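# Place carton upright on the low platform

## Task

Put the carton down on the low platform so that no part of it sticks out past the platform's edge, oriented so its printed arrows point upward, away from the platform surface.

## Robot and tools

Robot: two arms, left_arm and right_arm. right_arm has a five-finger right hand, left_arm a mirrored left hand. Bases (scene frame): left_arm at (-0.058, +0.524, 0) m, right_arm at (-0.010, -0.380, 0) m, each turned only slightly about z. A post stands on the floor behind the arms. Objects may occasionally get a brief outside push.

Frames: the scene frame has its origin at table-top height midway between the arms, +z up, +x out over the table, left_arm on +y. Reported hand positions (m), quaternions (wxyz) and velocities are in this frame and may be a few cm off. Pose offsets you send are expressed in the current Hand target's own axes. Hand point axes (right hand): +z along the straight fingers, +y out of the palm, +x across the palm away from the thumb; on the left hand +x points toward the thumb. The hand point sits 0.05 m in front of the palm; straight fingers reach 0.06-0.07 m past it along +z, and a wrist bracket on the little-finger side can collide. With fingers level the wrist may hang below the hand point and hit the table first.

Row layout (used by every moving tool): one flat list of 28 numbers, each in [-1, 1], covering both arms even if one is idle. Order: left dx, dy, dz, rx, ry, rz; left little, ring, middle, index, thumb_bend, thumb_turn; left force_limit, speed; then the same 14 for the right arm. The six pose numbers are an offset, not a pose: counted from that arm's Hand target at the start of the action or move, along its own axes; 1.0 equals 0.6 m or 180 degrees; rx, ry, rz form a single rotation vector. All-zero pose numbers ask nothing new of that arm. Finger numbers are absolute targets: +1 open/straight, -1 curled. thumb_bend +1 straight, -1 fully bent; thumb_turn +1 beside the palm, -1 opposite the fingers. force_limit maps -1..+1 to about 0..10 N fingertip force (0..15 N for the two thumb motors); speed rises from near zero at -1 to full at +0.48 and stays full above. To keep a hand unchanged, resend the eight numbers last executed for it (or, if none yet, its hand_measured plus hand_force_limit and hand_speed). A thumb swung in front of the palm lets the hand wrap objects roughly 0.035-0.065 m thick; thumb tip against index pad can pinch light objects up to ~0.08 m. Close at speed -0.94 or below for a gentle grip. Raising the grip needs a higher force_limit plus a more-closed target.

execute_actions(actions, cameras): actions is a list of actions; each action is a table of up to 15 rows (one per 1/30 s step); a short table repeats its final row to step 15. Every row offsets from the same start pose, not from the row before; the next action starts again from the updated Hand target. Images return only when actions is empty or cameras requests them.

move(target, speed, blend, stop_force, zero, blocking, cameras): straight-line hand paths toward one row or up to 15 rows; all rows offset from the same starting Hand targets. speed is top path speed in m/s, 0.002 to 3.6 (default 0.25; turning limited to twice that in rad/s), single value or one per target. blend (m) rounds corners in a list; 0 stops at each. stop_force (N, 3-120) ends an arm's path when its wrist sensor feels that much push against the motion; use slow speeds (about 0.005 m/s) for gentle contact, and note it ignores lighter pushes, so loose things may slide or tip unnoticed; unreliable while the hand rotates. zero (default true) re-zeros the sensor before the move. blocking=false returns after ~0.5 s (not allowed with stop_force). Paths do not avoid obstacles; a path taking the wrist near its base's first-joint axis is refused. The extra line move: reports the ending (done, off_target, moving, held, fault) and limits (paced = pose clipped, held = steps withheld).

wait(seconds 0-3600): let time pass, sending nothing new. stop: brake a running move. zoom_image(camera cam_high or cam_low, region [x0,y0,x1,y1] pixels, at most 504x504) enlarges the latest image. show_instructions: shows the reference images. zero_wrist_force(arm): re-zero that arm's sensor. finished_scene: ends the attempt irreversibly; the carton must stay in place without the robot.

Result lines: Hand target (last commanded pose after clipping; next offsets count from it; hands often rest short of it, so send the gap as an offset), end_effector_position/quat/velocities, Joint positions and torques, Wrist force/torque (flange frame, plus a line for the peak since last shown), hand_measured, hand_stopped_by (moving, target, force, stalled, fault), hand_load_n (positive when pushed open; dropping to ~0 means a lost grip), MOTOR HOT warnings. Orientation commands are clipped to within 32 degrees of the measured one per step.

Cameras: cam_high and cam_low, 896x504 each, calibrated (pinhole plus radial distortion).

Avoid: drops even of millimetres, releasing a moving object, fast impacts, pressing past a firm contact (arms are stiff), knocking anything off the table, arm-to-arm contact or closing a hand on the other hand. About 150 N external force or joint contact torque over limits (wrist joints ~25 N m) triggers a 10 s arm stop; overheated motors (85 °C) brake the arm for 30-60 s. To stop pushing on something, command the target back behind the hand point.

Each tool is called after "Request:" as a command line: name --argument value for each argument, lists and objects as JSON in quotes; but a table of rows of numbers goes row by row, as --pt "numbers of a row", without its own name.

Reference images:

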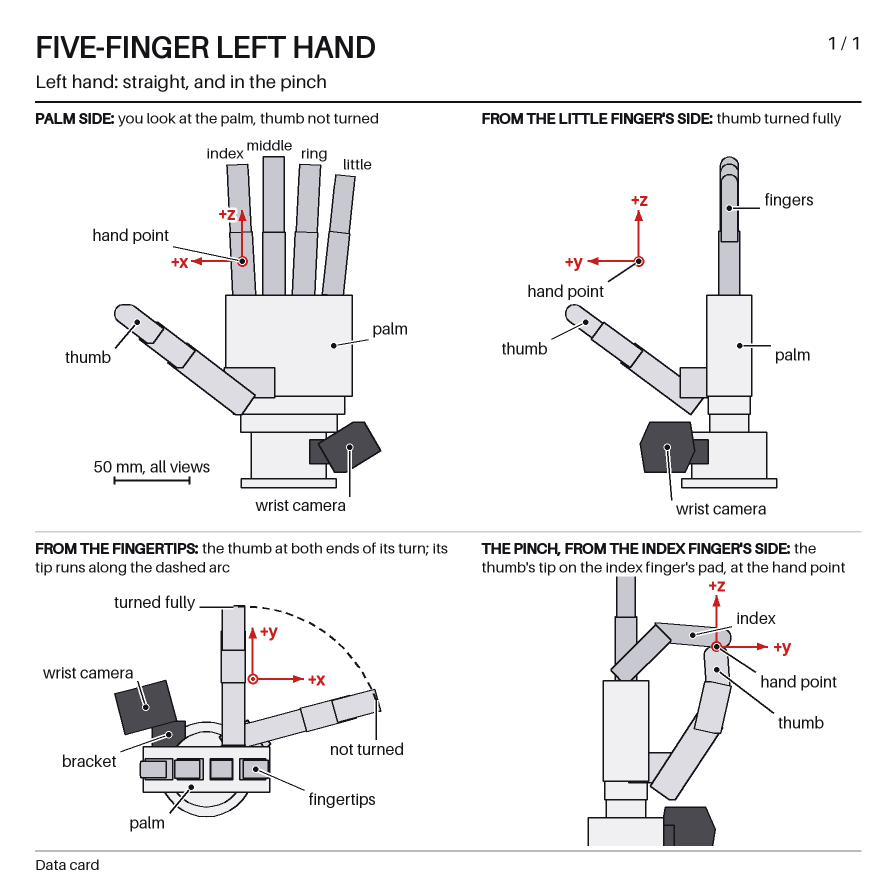

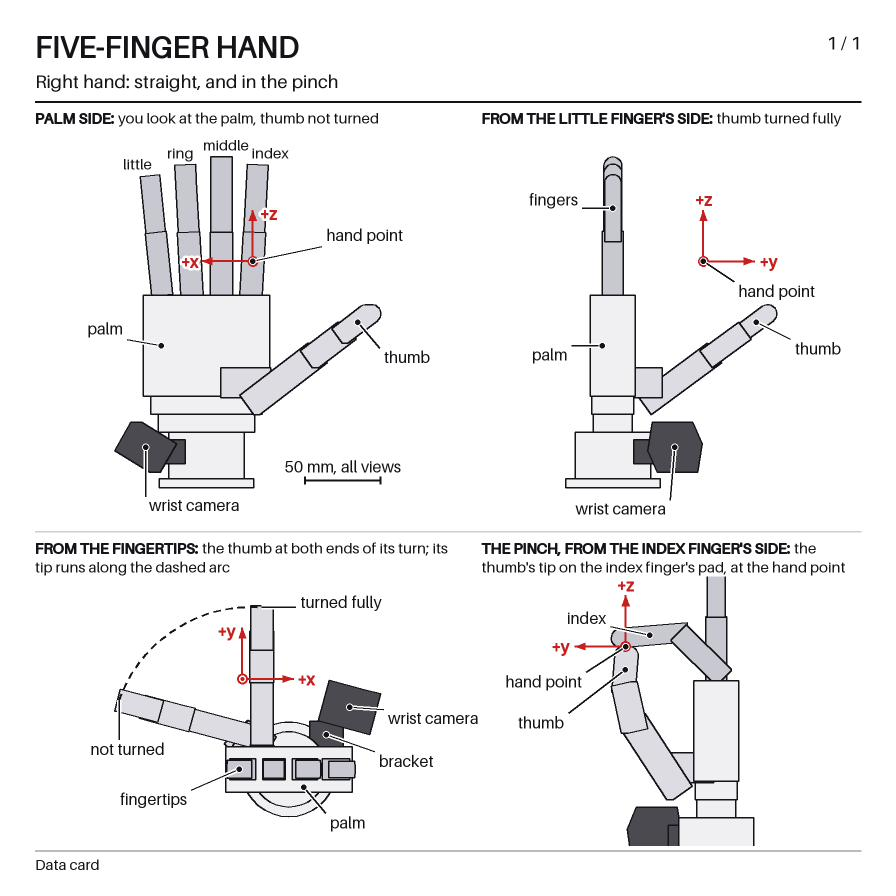

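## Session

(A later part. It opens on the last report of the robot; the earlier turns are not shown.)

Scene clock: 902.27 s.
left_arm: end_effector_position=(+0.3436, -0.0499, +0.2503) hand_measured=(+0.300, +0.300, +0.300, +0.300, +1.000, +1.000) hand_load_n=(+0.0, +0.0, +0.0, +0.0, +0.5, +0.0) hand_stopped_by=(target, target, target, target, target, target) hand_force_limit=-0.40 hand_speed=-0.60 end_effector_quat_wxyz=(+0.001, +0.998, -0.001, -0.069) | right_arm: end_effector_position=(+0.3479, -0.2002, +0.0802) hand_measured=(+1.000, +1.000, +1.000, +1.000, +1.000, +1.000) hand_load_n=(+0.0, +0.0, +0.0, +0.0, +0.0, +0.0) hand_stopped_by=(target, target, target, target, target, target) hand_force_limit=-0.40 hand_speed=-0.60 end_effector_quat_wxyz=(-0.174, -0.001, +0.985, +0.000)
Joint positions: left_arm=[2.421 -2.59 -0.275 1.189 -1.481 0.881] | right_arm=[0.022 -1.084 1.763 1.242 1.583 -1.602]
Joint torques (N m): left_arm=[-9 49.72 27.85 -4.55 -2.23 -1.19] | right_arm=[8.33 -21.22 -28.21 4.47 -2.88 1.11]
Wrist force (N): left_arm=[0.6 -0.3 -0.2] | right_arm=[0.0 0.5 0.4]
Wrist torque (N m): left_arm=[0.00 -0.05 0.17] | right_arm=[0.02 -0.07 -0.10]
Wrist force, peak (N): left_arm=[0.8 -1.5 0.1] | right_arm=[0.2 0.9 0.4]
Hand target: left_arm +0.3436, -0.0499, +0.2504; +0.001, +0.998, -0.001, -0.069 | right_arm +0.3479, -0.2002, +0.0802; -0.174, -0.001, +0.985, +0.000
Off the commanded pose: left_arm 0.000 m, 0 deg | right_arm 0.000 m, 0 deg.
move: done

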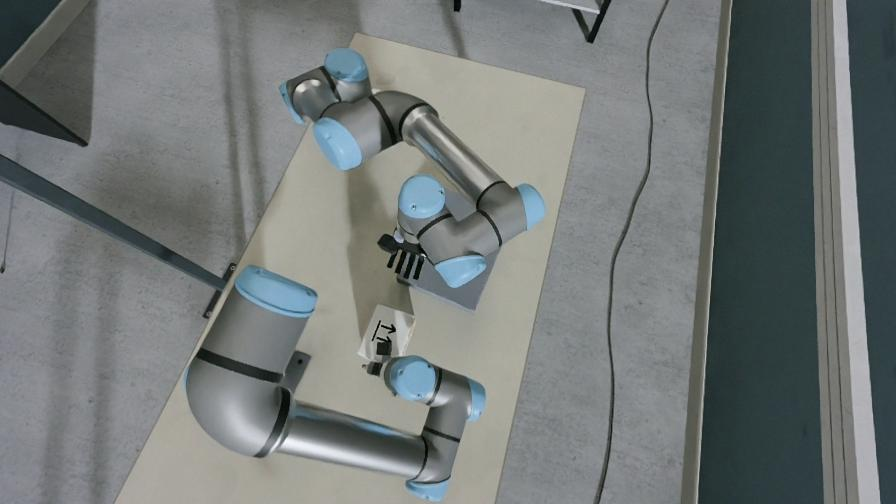

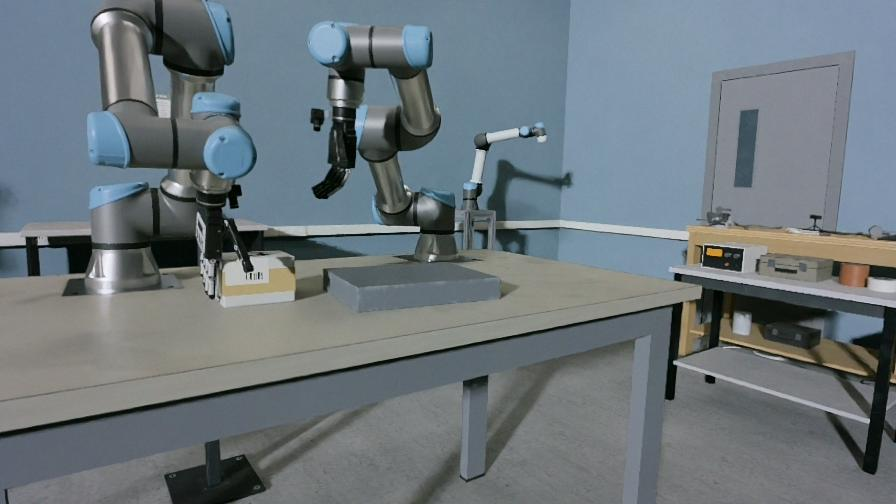

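Request:
move --target '[0,0,0,0,0,0,0.3,0.3,0.3,0.3,1,1,-0.4,-0.6,0,0.0583,0,0,0,0,1,1,1,1,1,1,-0.4,-0.6]' --speed 0.025 --stop_force 15 --cameras '["all"]'

Scene clock: 919.80 s.
left_arm: end_effector_position=(+0.3436, -0.0499, +0.2504) hand_measured=(+0.300, +0.300, +0.300, +0.300, +1.000, +1.000) hand_load_n=(+0.0, +0.5, +0.0, +0.5, +0.0, +0.0) hand_stopped_by=(target, target, target, target, target, target) hand_force_limit=-0.40 hand_speed=-0.60 end_effector_quat_wxyz=(+0.001, +0.998, -0.001, -0.069) | right_arm: end_effector_position=(+0.3478, -0.1652, +0.0801) hand_measured=(+1.000, +1.000, +1.000, +1.000, +1.000, +1.000) hand_load_n=(+0.0, +0.0, +0.0, +0.0, +0.0, +0.0) hand_stopped_by=(target, target, target, target, target, target) hand_force_limit=-0.40 hand_speed=-0.60 end_effector_quat_wxyz=(-0.174, -0.001, +0.985, +0.000)
Joint positions: left_arm=[2.421 -2.59 -0.274 1.189 -1.481 0.881] | right_arm=[0.106 -1.063 1.727 1.256 1.554 -1.523]
Joint torques (N m): left_arm=[-9.81 51.18 28.32 -4.58 -2.15 -1.22] | right_arm=[8.54 -22.13 -27.84 4.27 -3.25 1.13]
Wrist force (N): left_arm=[0.7 -0.4 -0.1] | right_arm=[0.8 -0.8 -0.3]
Wrist torque (N m): left_arm=[-0.01 -0.07 0.16] | right_arm=[0.03 -0.13 -0.11]
Wrist force, peak (N): left_arm=[0.9 -0.5 -0.1] | right_arm=[0.9 -0.8 -0.5]
Hand target: left_arm +0.3436, -0.0499, +0.2504; +0.001, +0.998, -0.001, -0.069 | right_arm +0.3478, -0.1652, +0.0801; -0.174, -0.001, +0.985, +0.000
Off the commanded pose: left_arm 0.000 m, 0 deg | right_arm 0.000 m, 0 deg.
move: done

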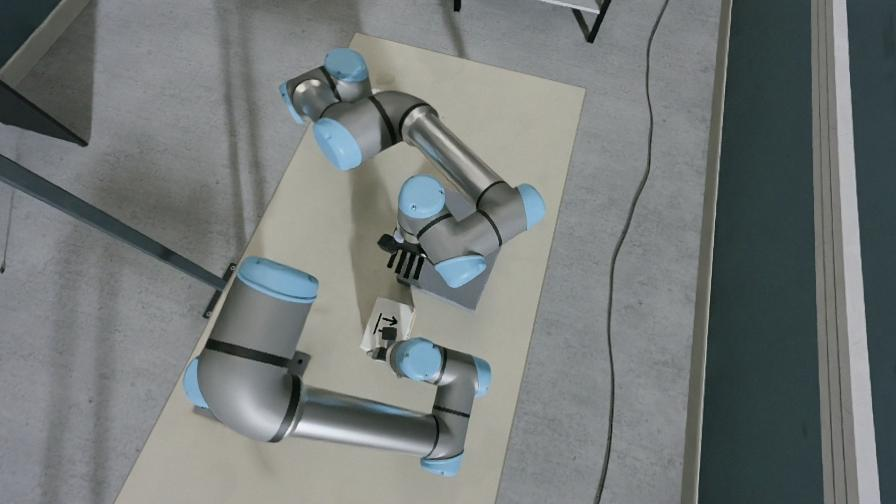

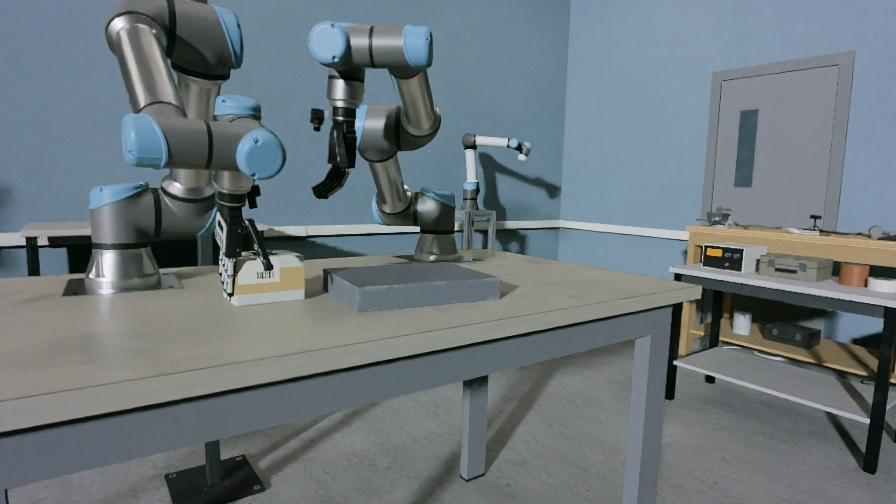

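Request:
zoom_image --camera "cam_high" --region '[330, 270, 450, 390]'

Request:
zoom_image --camera "cam_low" --region '[190, 190, 330, 330]'

Scaled by 4.200 from the camera's image (finer frame: 1280x720).

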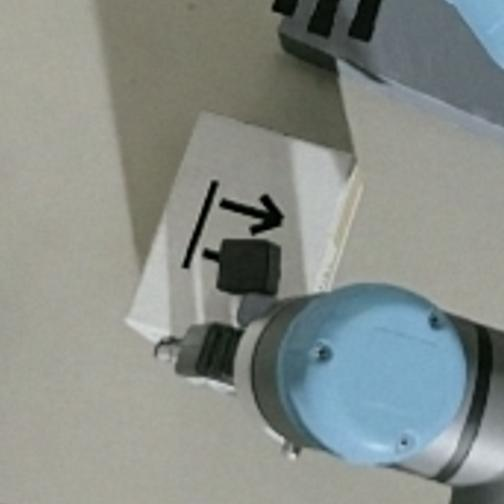

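Scaled by 3.600 from the camera's image (finer frame: 1280x720).

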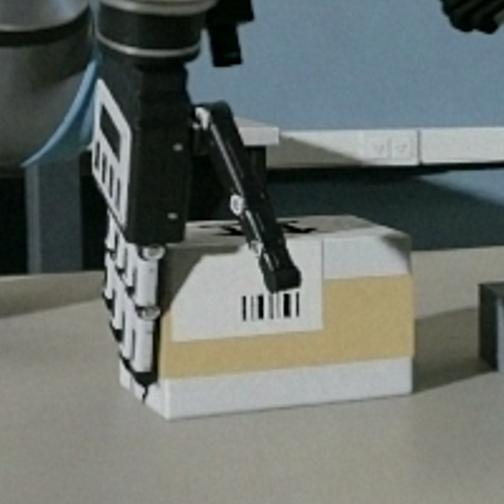

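Request:
move --target '[0,0,0,0,0,0,0.3,0.3,0.3,0.3,1,1,-0.4,-0.6,0.0155,-0.0783,0.0042,0,0,0,1,1,1,1,1,1,-0.4,-0.6]' --speed 0.1 --cameras '["all"]'

Request:
zoom_image --camera "cam_low" --region '[290, 90, 390, 220]'

Request:
zoom_image --camera "cam_high" --region '[330, 220, 450, 390]'

Request:
zoom_image --camera "cam_low" --region '[170, 190, 320, 320]'

Scene clock: 988.73 s.
left_arm: end_effector_position=(+0.3436, -0.0499, +0.2504) hand_measured=(+0.300, +0.300, +0.300, +0.300, +1.000, +1.000) hand_load_n=(+0.0, +0.0, +0.0, +0.0, +0.0, +0.0) hand_stopped_by=(target, target, target, target, target, target) hand_force_limit=-0.40 hand_speed=-0.60 end_effector_quat_wxyz=(+0.001, +0.998, -0.001, -0.069) | right_arm: end_effector_position=(+0.3383, -0.2120, +0.0810) hand_measured=(+1.000, +1.000, +1.000, +1.000, +1.000, +1.000) hand_load_n=(+0.0, +0.0, +0.0, +0.0, +0.0, +0.0) hand_stopped_by=(target, target, target, target, target, target) hand_force_limit=-0.40 hand_speed=-0.60 end_effector_quat_wxyz=(-0.174, -0.001, +0.985, +0.000)
Joint positions: left_arm=[2.421 -2.59 -0.274 1.189 -1.481 0.881] | right_arm=[-0.008 -1.11 1.802 1.228 1.593 -1.631]
Joint torques (N m): left_arm=[-8.87 50.67 28.74 -4.68 -2.36 -1.09] | right_arm=[-10.29 -38.66 -0.75 0.78 2.96 -1.5]
Wrist force (N): left_arm=[0.6 -0.3 -0.1] | right_arm=[0.2 0.6 0.3]
Wrist torque (N m): left_arm=[0.01 -0.05 0.15] | right_arm=[0.04 -0.10 -0.01]
Wrist force, peak (N): left_arm=[0.9 -0.3 0.0] | right_arm=[0.9 -0.8 -0.7]
Hand target: left_arm +0.3436, -0.0499, +0.2504; +0.001, +0.998, -0.001, -0.069 | right_arm +0.3383, -0.2122, +0.0810; -0.174, -0.001, +0.985, +0.000
Off the commanded pose: left_arm 0.000 m, 0 deg | right_arm 0.000 m, 0 deg.
move: done

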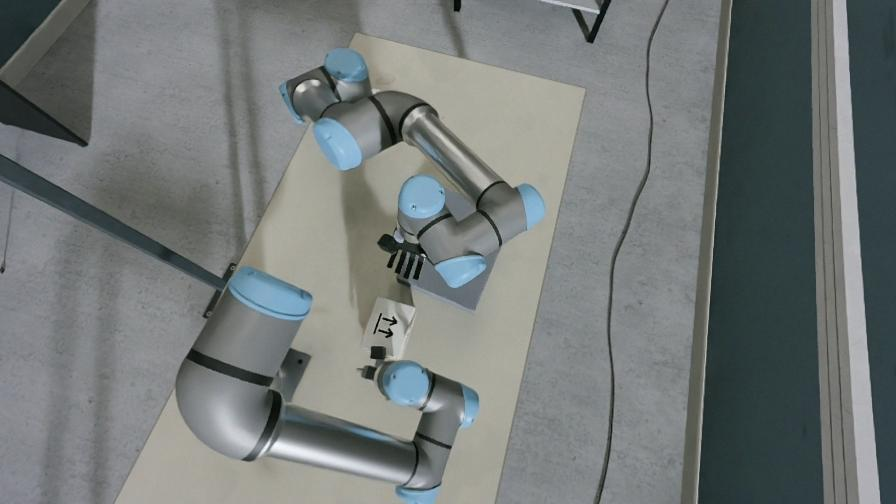

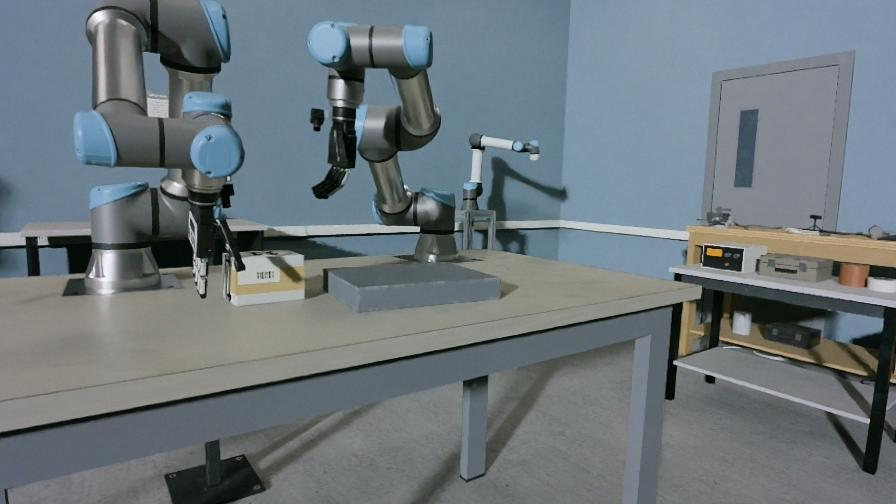

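Scaled by 3.877 from the camera's image (finer frame: 1280x720).

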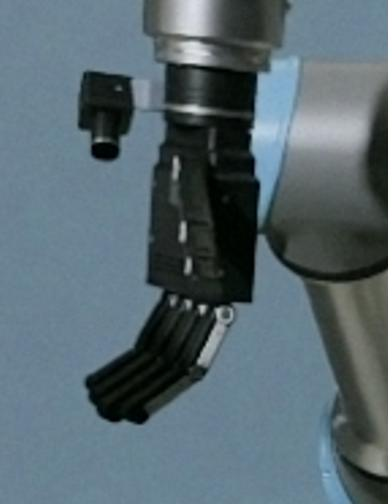

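Scaled by 2.965 from the camera's image (finer frame: 1280x720).

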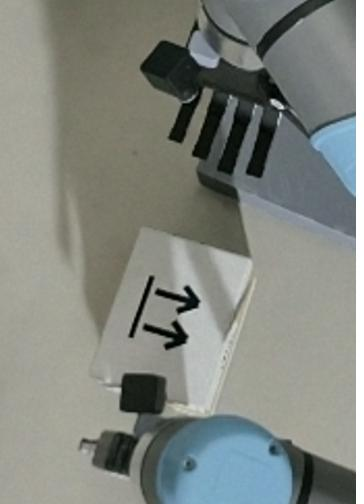

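Scaled by 3.360 from the camera's image (finer frame: 1280x720).

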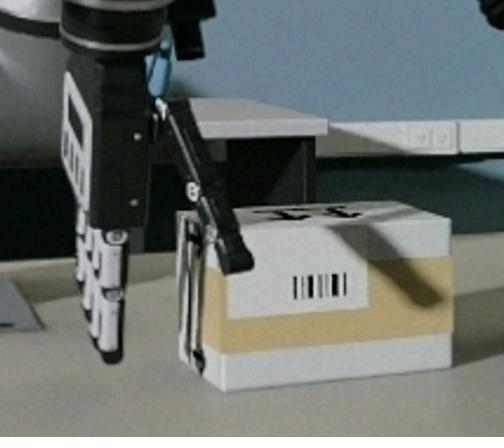

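Request:
move --target '[0.0237,0.0467,0.2834,0,0,0,0.3,0.3,0.3,0.3,1,1,-0.4,-0.6,0,0,0,0,0,0,0.3,0.3,0.3,0.3,1,1,-0.8,-0.6]' --speed 0.12 --cameras '["all"]'

Request:
zoom_image --camera "cam_high" --region '[330, 240, 450, 390]'

Request:
zoom_image --camera "cam_low" --region '[170, 170, 350, 320]'

Scene clock: 1041.23 s.
left_arm: end_effector_position=(+0.3342, -0.0781, +0.0803) hand_measured=(+0.300, +0.300, +0.300, +0.300, +1.000, +1.000) hand_load_n=(+0.0, +0.5, +0.0, +0.0, +0.0, +0.5) hand_stopped_by=(target, target, target, target, target, target) hand_force_limit=-0.40 hand_speed=-0.60 end_effector_quat_wxyz=(+0.001, +0.998, -0.001, -0.069) | right_arm: end_effector_position=(+0.3383, -0.2122, +0.0810) hand_measured=(+0.300, +0.300, +0.340, +0.300, +1.000, +1.000) hand_load_n=(+0.0, +0.0, +0.0, +0.0, +0.0, +0.0) hand_stopped_by=(target, target, force, target, target, target) hand_force_limit=-0.80 hand_speed=-0.60 end_effector_quat_wxyz=(-0.174, -0.001, +0.985, +0.000)
Joint positions: left_arm=[2.378 -2.617 -0.659 1.604 -1.477 0.839] | right_arm=[-0.009 -1.11 1.802 1.228 1.593 -1.631]
Joint torques (N m): left_arm=[-7.47 52.79 8.48 0.21 2.85 -1.36] | right_arm=[-3.68 -35.19 -3.18 4.38 -0.67 -1.28]
Wrist force (N): left_arm=[0.6 -0.2 0.1] | right_arm=[0.5 0.7 0.4]
Wrist torque (N m): left_arm=[0.00 -0.05 0.14] | right_arm=[0.08 -0.15 0.01]
Wrist force, peak (N): left_arm=[0.5 -0.6 -0.7] | right_arm=[-0.4 -1.3 1.2]
Hand target: left_arm +0.3342, -0.0782, +0.0800; +0.001, +0.998, -0.001, -0.069 | right_arm +0.3383, -0.2122, +0.0810; -0.174, -0.001, +0.985, +0.000
Off the commanded pose: left_arm 0.000 m, 0 deg | right_arm 0.000 m, 0 deg.
move: done

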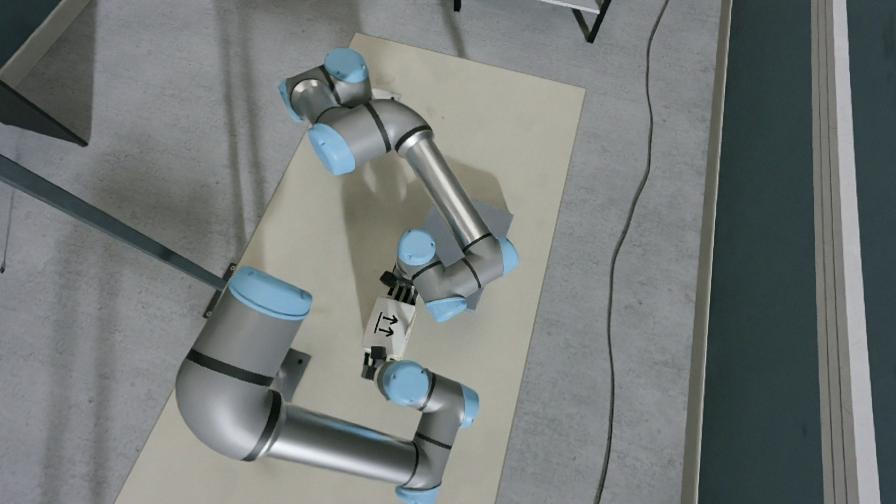

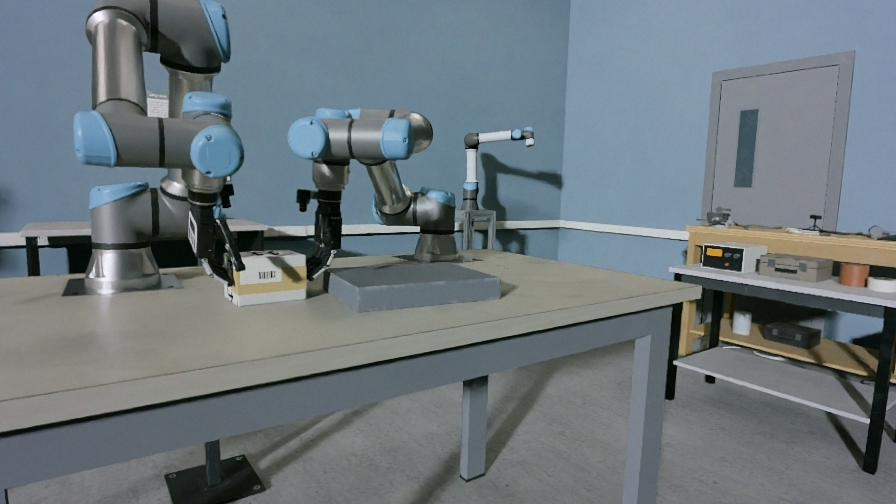

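Scaled by 3.360 from the camera's image (finer frame: 1280x720).

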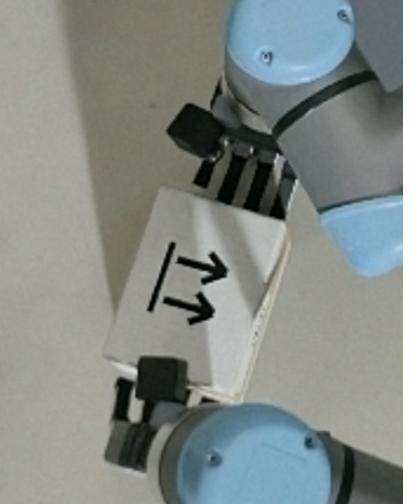

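Scaled by 2.800 from the camera's image (finer frame: 1280x720).

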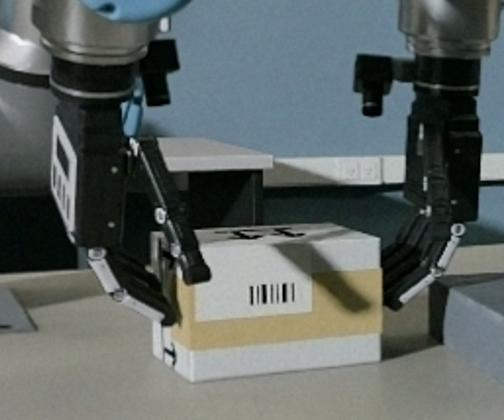

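Request:
move --pt "-0.0083 0 0.0012 0 0 0 0.3 0.3 0.3 0.3 1 1 -0.8 -0.9 0 0 0 0 0 0 0.3 0.3 0.3 0.3 1 1 -0.8 -0.9" --pt "-0.0083 0 0.0012 0 0 0 0 0 0 0 1 1 -0.8 -0.9 0 0 0 0 0 0 0 0 0 0 1 1 -0.8 -0.9" --speed 0.1 --cameras '["all"]'

Request:
zoom_image --camera "cam_high" --region '[330, 240, 450, 390]'

Request:
zoom_image --camera "cam_low" --region '[170, 170, 350, 320]'

Scene clock: 1097.33 s.
left_arm: end_effector_position=(+0.3292, -0.0782, +0.0800) hand_measured=(+0.000, +0.124, +0.236, +0.152, +1.000, +1.000) hand_load_n=(+0.5, +2.0, +1.5, +3.0, +0.0, +0.0) hand_stopped_by=(target, force, force, force, target, target) hand_force_limit=-0.80 hand_speed=-0.90 end_effector_quat_wxyz=(+0.001, +0.998, -0.001, -0.069) | right_arm: end_effector_position=(+0.3383, -0.2122, +0.0810) hand_measured=(+0.012, +0.190, +0.268, +0.162, +1.000, +1.000) hand_load_n=(+1.0, +0.5, +1.5, +2.5, +0.0, +0.0) hand_stopped_by=(force, force, force, force, target, target) hand_force_limit=-0.80 hand_speed=-0.90 end_effector_quat_wxyz=(-0.174, -0.001, +0.985, +0.000)
Joint positions: left_arm=[2.373 -2.606 -0.681 1.616 -1.476 0.833] | right_arm=[-0.009 -1.11 1.802 1.228 1.593 -1.631]
Joint torques (N m): left_arm=[-10.15 70.41 11.34 0.24 2.72 -0.84] | right_arm=[6.93 -33.23 -10.82 4.24 -2.22 -1.4]
Wrist force (N): left_arm=[1.0 -7.7 1.0] | right_arm=[-0.1 -8.4 1.3]
Wrist torque (N m): left_arm=[-0.13 -0.05 0.30] | right_arm=[-0.32 -0.14 -0.24]
Wrist force, peak (N): left_arm=[0.9 -8.1 1.0] | right_arm=[-0.3 -8.6 1.7]
Hand target: left_arm +0.3292, -0.0782, +0.0800; +0.001, +0.998, -0.001, -0.069 | right_arm +0.3383, -0.2122, +0.0810; -0.174, -0.001, +0.985, +0.000
Off the commanded pose: left_arm 0.000 m, 0 deg | right_arm 0.000 m, 0 deg.
move: done

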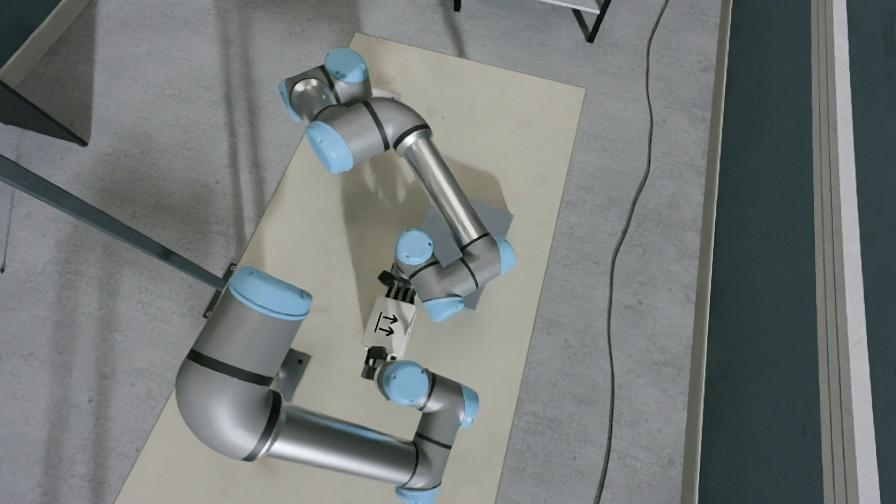

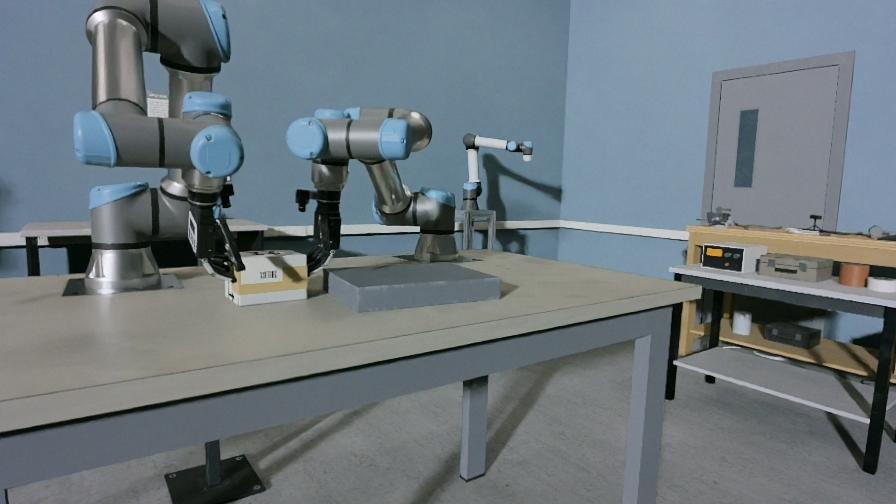

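Scaled by 3.360 from the camera's image (finer frame: 1280x720).

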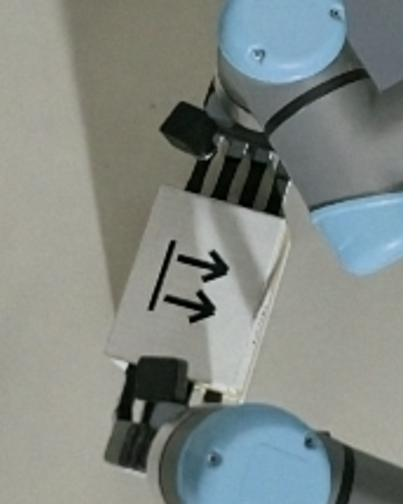

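Scaled by 2.800 from the camera's image (finer frame: 1280x720).

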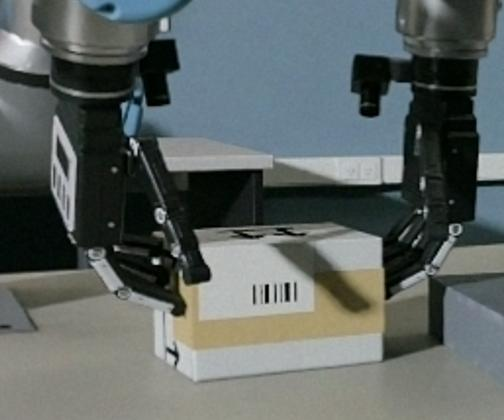

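Request:
move --target '[0,0,0,0,0,0,-0.2,-0.1,-0.1,-0.1,1,1,-0.5,-0.92,0,0,0,0,0,0,-0.2,-0.1,-0.1,-0.1,1,1,-0.5,-0.92]' --speed 0.05 --cameras '[]'

Scene clock: 1115.93 s.
left_arm: end_effector_position=(+0.3292, -0.0782, +0.0800) hand_measured=(-0.126, +0.118, +0.230, +0.152, +1.000, +1.000) hand_load_n=(+3.0, +4.0, +5.0, +3.5, +0.0, +0.0) hand_stopped_by=(force, force, force, force, target, target) hand_force_limit=-0.50 hand_speed=-0.92 end_effector_quat_wxyz=(+0.001, +0.998, -0.001, -0.069) | right_arm: end_effector_position=(+0.3383, -0.2122, +0.0810) hand_measured=(-0.016, +0.176, +0.254, +0.156, +1.000, +1.000) hand_load_n=(+3.0, +2.0, +3.0, +1.5, +0.0, +0.0) hand_stopped_by=(force, force, force, force, target, target) hand_force_limit=-0.50 hand_speed=-0.92 end_effector_quat_wxyz=(-0.174, -0.001, +0.985, +0.000)
Joint positions: left_arm=[2.373 -2.606 -0.681 1.616 -1.476 0.833] | right_arm=[-0.009 -1.11 1.802 1.228 1.593 -1.631]
Joint torques (N m): left_arm=[-9.15 69.16 26.2 0.31 2.03 1.1] | right_arm=[7.03 -29.42 -16.97 4.23 -2.62 -1.16]
Wrist force (N): left_arm=[1.2 -16.5 2.8] | right_arm=[0.3 -18.6 1.2]
Wrist torque (N m): left_arm=[-0.18 0.04 0.61] | right_arm=[-0.64 -0.17 -0.67]
Wrist force, peak (N): left_arm=[1.2 -16.5 2.8] | right_arm=[0.3 -18.6 1.2]
Hand target: left_arm +0.3292, -0.0782, +0.0800; +0.001, +0.998, -0.001, -0.069 | right_arm +0.3383, -0.2122, +0.0810; -0.174, -0.001, +0.985, +0.000
Off the commanded pose: left_arm 0.000 m, 0 deg | right_arm 0.000 m, 0 deg.
move: done

Request:
move --target '[-0.0046,0,-0.033,0,0,0,-0.2,-0.1,-0.1,-0.1,1,1,-0.5,-0.92,0.0114,0,-0.0313,0,0,0,-0.2,-0.1,-0.1,-0.1,1,1,-0.5,-0.92]' --speed 0.02 --cameras '["all"]'

Request:
zoom_image --camera "cam_low" --region '[170, 170, 350, 320]'

Scene clock: 1127.43 s.
left_arm: end_effector_position=(+0.3291, -0.0781, +0.0998) hand_measured=(-0.126, +0.118, +0.230, +0.152, +1.000, +1.000) hand_load_n=(+3.0, +4.5, +5.0, +3.5, +0.0, +0.0) hand_stopped_by=(force, force, force, force, target, target) hand_force_limit=-0.50 hand_speed=-0.92 end_effector_quat_wxyz=(+0.001, +0.998, -0.001, -0.069) | right_arm: end_effector_position=(+0.3383, -0.2122, +0.1008) hand_measured=(-0.016, +0.176, +0.254, +0.156, +1.000, +1.000) hand_load_n=(+3.0, +1.5, +3.0, +1.5, +0.0, +0.0) hand_stopped_by=(force, force, force, force, target, target) hand_force_limit=-0.50 hand_speed=-0.92 end_effector_quat_wxyz=(-0.174, -0.001, +0.985, +0.000)
Joint positions: left_arm=[2.373 -2.597 -0.649 1.574 -1.476 0.833] | right_arm=[-0.009 -1.14 1.785 1.274 1.593 -1.631]
Joint torques (N m): left_arm=[1.3 73.91 32.7 -2.36 2.86 1.48] | right_arm=[10.69 -38.39 -28.03 4.83 -6.26 0.13]
Wrist force (N): left_arm=[1.4 -15.1 2.4] | right_arm=[0.5 -17.0 1.1]
Wrist torque (N m): left_arm=[-0.06 0.01 0.56] | right_arm=[-0.51 -0.17 -0.63]
Wrist force, peak (N): left_arm=[1.1 -16.6 2.8] | right_arm=[0.2 -18.7 1.2]
Hand target: left_arm +0.3292, -0.0781, +0.1000; +0.001, +0.998, -0.001, -0.069 | right_arm +0.3383, -0.2122, +0.1010; -0.174, -0.001, +0.985, +0.000
Off the commanded pose: left_arm 0.000 m, 0 deg | right_arm 0.000 m, 0 deg.
move: done

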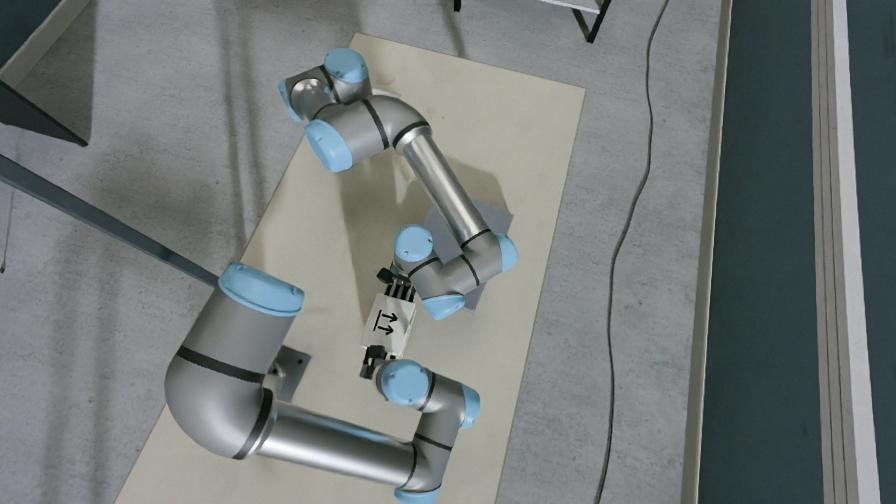

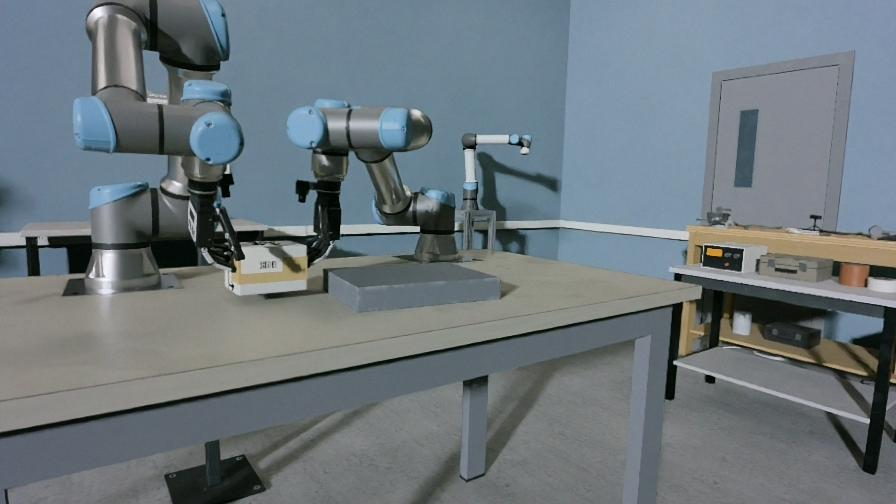

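Scaled by 2.800 from the camera's image (finer frame: 1280x720).

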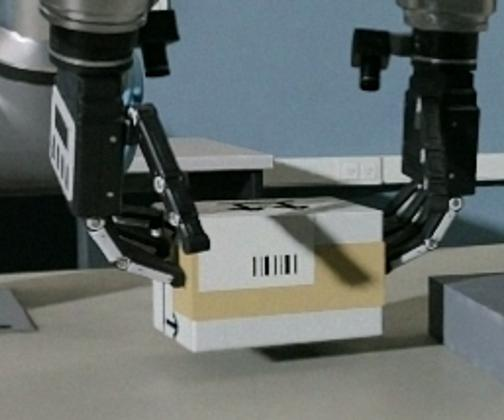

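Request:
move --pt "-0.0275 0 -0.1981 0 0 0 -0.2 -0.1 -0.1 -0.1 1 1 -0.5 -0.92 0.0685 0 -0.1879 0 0 0 -0.2 -0.1 -0.1 -0.1 1 1 -0.5 -0.92" --pt "-0.0054 -0.4417 -0.2022 0 0 0 -0.2 -0.1 -0.1 -0.1 1 1 -0.5 -0.92 0.0458 0.4417 -0.1962 0 0 0 -0.2 -0.1 -0.1 -0.1 1 1 -0.5 -0.92" --speed 0.08 --blend 0.03 --cameras '["all"]'

Request:
zoom_image --camera "cam_low" --region '[280, 100, 480, 260]'

Request:
zoom_image --camera "cam_high" --region '[360, 150, 500, 300]'

Scene clock: 1177.53 s.
left_arm: end_effector_position=(+0.3431, +0.1870, +0.2201) hand_measured=(-0.126, +0.118, +0.230, +0.152, +1.000, +1.000) hand_load_n=(+0.5, +4.5, +6.0, +4.0, +0.0, +0.0) hand_stopped_by=(force, force, force, force, target, target) hand_force_limit=-0.50 hand_speed=-0.92 end_effector_quat_wxyz=(+0.001, +0.998, -0.001, -0.069) | right_arm: end_effector_position=(+0.3523, +0.0528, +0.2208) hand_measured=(-0.016, +0.176, +0.254, +0.156, +1.000, +1.000) hand_load_n=(+3.5, +1.0, +2.0, +0.5, +0.0, +0.0) hand_stopped_by=(force, force, force, force, target, target) hand_force_limit=-0.50 hand_speed=-0.92 end_effector_quat_wxyz=(-0.174, -0.001, +0.985, +0.000)
Joint positions: left_arm=[2.794 -2.028 -1.33 1.657 -1.526 1.253] | right_arm=[0.542 -0.932 1.105 1.71 1.411 -1.11]
Joint torques (N m): left_arm=[3.59 53.23 9.73 -0.23 0.94 2] | right_arm=[11.02 -28.98 -34.9 3.13 -5.96 1.4]
Wrist force (N): left_arm=[2.7 -13.0 3.2] | right_arm=[2.2 -14.5 1.2]
Wrist torque (N m): left_arm=[-0.02 0.05 0.23] | right_arm=[-0.43 -0.19 -0.73]
Wrist force, peak (N): left_arm=[0.3 -17.0 2.5] | right_arm=[-0.3 -19.0 1.0]
Hand target: left_arm +0.3431, +0.1871, +0.2201; +0.001, +0.998, -0.001, -0.069 | right_arm +0.3523, +0.0529, +0.2208; -0.174, -0.001, +0.985, +0.000
Off the commanded pose: left_arm 0.000 m, 0 deg | right_arm 0.000 m, 0 deg.
move: done

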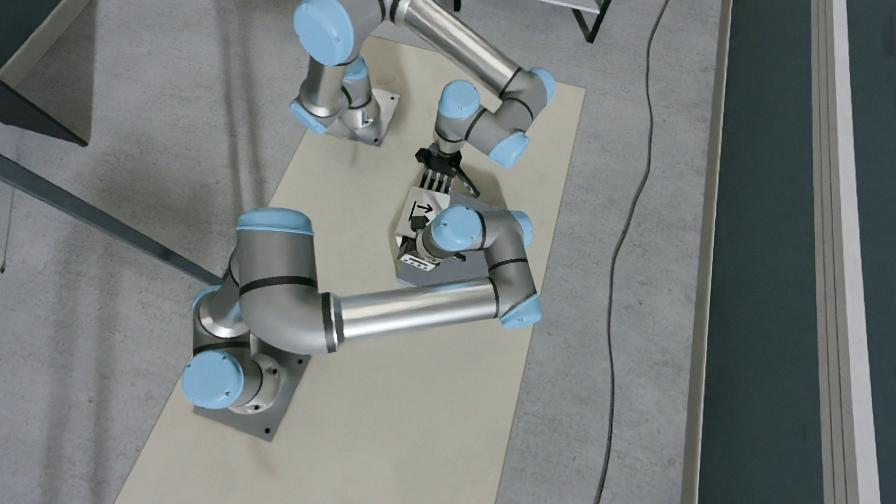

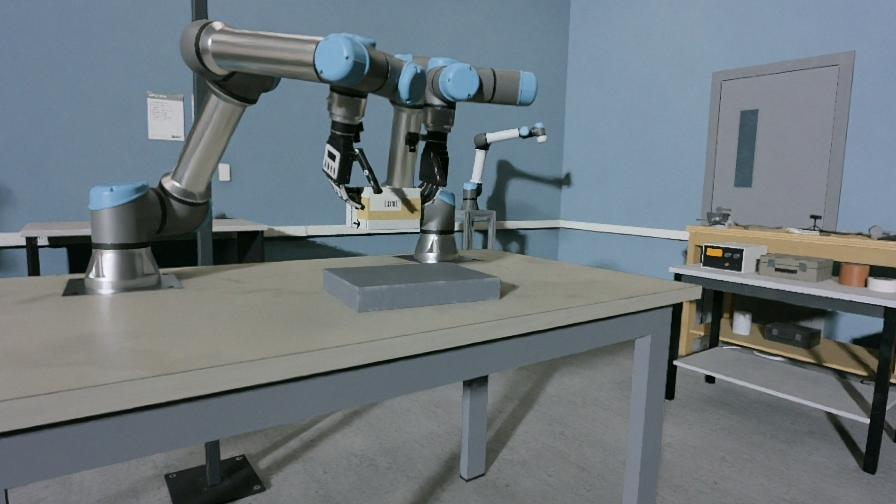

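Scaled by 2.520 from the camera's image (finer frame: 1280x720).

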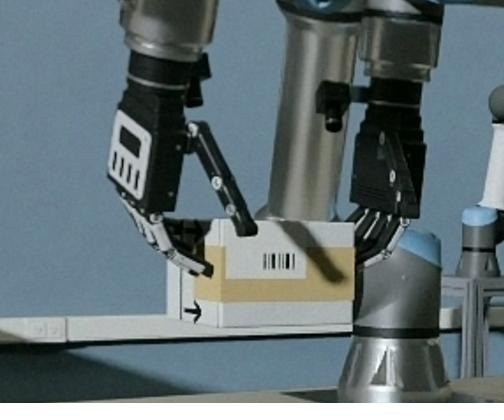

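Scaled by 3.360 from the camera's image (finer frame: 1280x720).

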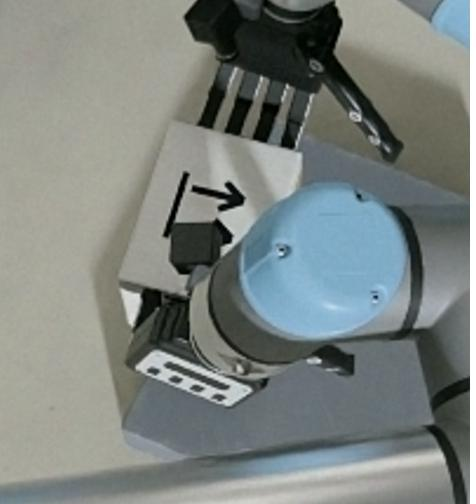

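Request:
move --target '[-0.0021,0,-0.0270,0,0.16667,0,-0.2,-0.1,-0.1,-0.1,1,1,-0.5,-0.92,0.0040,0,-0.0344,0,-0.16667,0,-0.2,-0.1,-0.1,-0.1,1,1,-0.5,-0.92]' --speed 0.06 --cameras '["all"]'

Request:
zoom_image --camera "cam_low" --region '[280, 100, 480, 260]'

Scene clock: 1241.43 s.
left_arm: end_effector_position=(+0.3441, +0.1871, +0.2363) hand_measured=(-0.126, +0.118, +0.230, +0.154, +1.000, +1.000) hand_load_n=(+0.0, +2.5, +11.0, +12.5, +0.0, +0.0) hand_stopped_by=(force, force, force, force, target, target) hand_force_limit=-0.50 hand_speed=-0.92 end_effector_quat_wxyz=(+0.001, +0.982, -0.001, +0.191) | right_arm: end_effector_position=(+0.3571, +0.0530, +0.2410) hand_measured=(-0.016, +0.176, +0.254, +0.156, +1.000, +1.000) hand_load_n=(+6.5, +2.0, +0.0, +0.0, +0.0, +0.0) hand_stopped_by=(force, force, force, force, target, target) hand_force_limit=-0.50 hand_speed=-0.92 end_effector_quat_wxyz=(+0.087, -0.001, +0.996, +0.000)
Joint positions: left_arm=[2.685 -1.762 -1.606 2.151 -1.727 1.168] | right_arm=[0.674 -1.169 1.315 1.283 1.672 -0.96]
Joint torques (N m): left_arm=[-19.87 41.6 8.87 0.77 2.7 -0.38] | right_arm=[10.19 -41.46 -12.9 -4.39 0.02 1.94]
Wrist force (N): left_arm=[8.0 -21.8 5.6] | right_arm=[7.8 -24.5 -0.2]
Wrist torque (N m): left_arm=[-0.10 -0.05 0.52] | right_arm=[-0.87 -0.04 -1.40]
Wrist force, peak (N): left_arm=[8.3 -21.9 5.4] | right_arm=[7.8 -24.7 -0.1]
Hand target: left_arm +0.3441, +0.1871, +0.2363; +0.001, +0.981, -0.001, +0.192 | right_arm +0.3571, +0.0530, +0.2410; +0.087, -0.001, +0.996, +0.000
Off the commanded pose: left_arm 0.000 m, 0 deg | right_arm 0.000 m, 0 deg.
move: done

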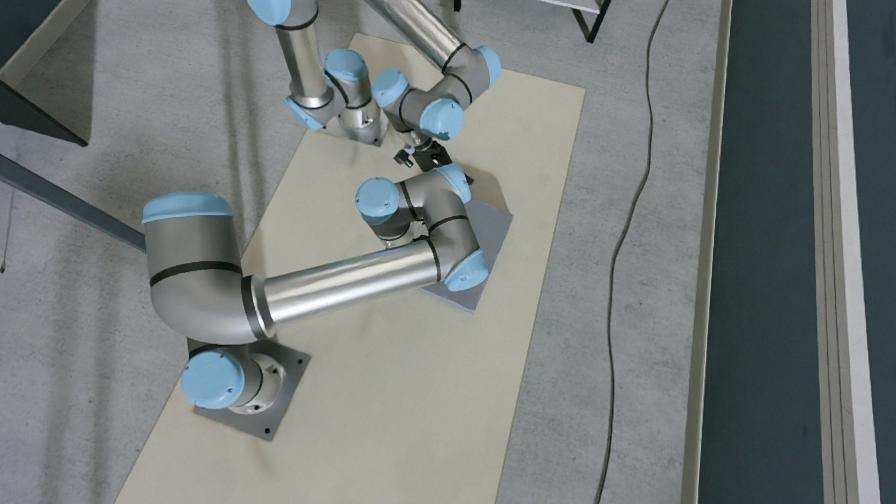

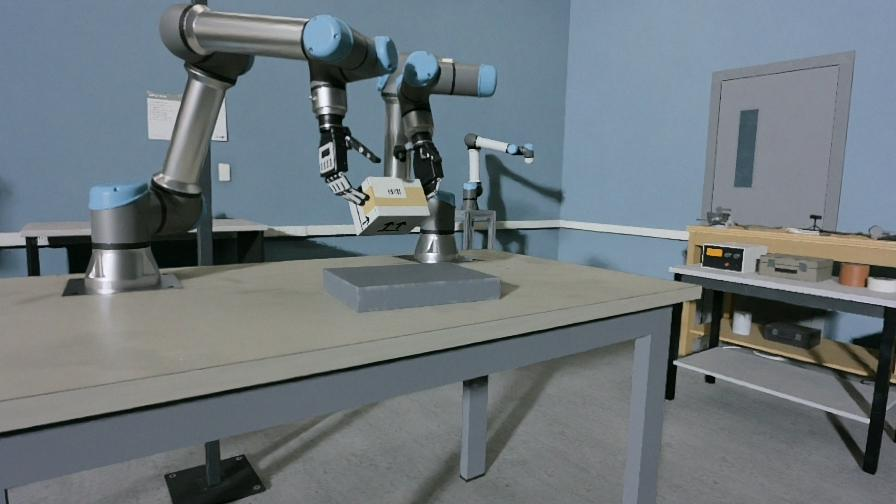

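Scaled by 2.520 from the camera's image (finer frame: 1280x720).

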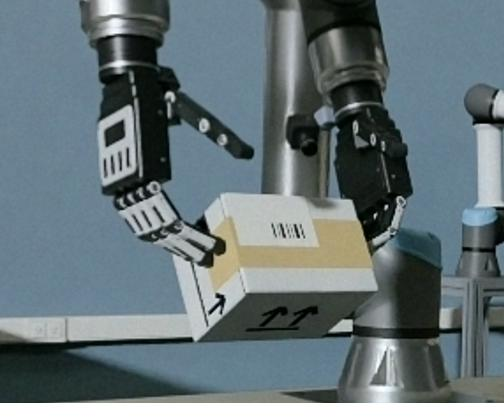

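Request:
move --target '[0.0031,0,0.0013,0,0,0,-0.2,-0.1,-0.1,-0.1,1,1,-0.5,-0.92,0.0033,0,-0.0006,0,0,0,-0.2,-0.1,-0.1,-0.1,1,1,-0.5,-0.92]' --speed 0.02 --cameras '[]'

Scene clock: 1274.80 s.
left_arm: end_effector_position=(+0.3460, +0.1871, +0.2363) hand_measured=(-0.126, +0.118, +0.230, +0.152, +1.000, +1.000) hand_load_n=(+0.0, +2.5, +8.5, +5.0, +0.0, +0.0) hand_stopped_by=(force, force, force, force, target, target) hand_force_limit=-0.50 hand_speed=-0.92 end_effector_quat_wxyz=(+0.001, +0.981, -0.001, +0.192) | right_arm: end_effector_position=(+0.3552, +0.0530, +0.2410) hand_measured=(-0.016, +0.176, +0.254, +0.156, +1.000, +1.000) hand_load_n=(+5.0, +2.0, +1.0, +0.0, +0.0, +0.0) hand_stopped_by=(force, force, force, force, target, target) hand_force_limit=-0.50 hand_speed=-0.92 end_effector_quat_wxyz=(+0.087, -0.001, +0.996, +0.000)
Joint positions: left_arm=[2.687 -1.765 -1.603 2.151 -1.726 1.17] | right_arm=[0.676 -1.172 1.319 1.282 1.672 -0.957]
Joint torques (N m): left_arm=[3.03 21.98 32.07 -2.81 5.63 1.97] | right_arm=[9.09 -40.33 -9.31 -2.2 0.34 1.28]
Wrist force (N): left_arm=[2.8 -13.3 3.1] | right_arm=[1.7 -15.9 0.5]
Wrist torque (N m): left_arm=[0.18 -0.02 0.37] | right_arm=[-0.44 0.03 -0.84]
Wrist force, peak (N): left_arm=[8.1 -22.0 5.4] | right_arm=[7.7 -24.8 -0.4]
Hand target: left_arm +0.3461, +0.1871, +0.2363; +0.001, +0.981, -0.001, +0.192 | right_arm +0.3551, +0.0530, +0.2410; +0.087, -0.001, +0.996, +0.000
Off the commanded pose: left_arm 0.000 m, 0 deg | right_arm 0.000 m, 0 deg.
move: done


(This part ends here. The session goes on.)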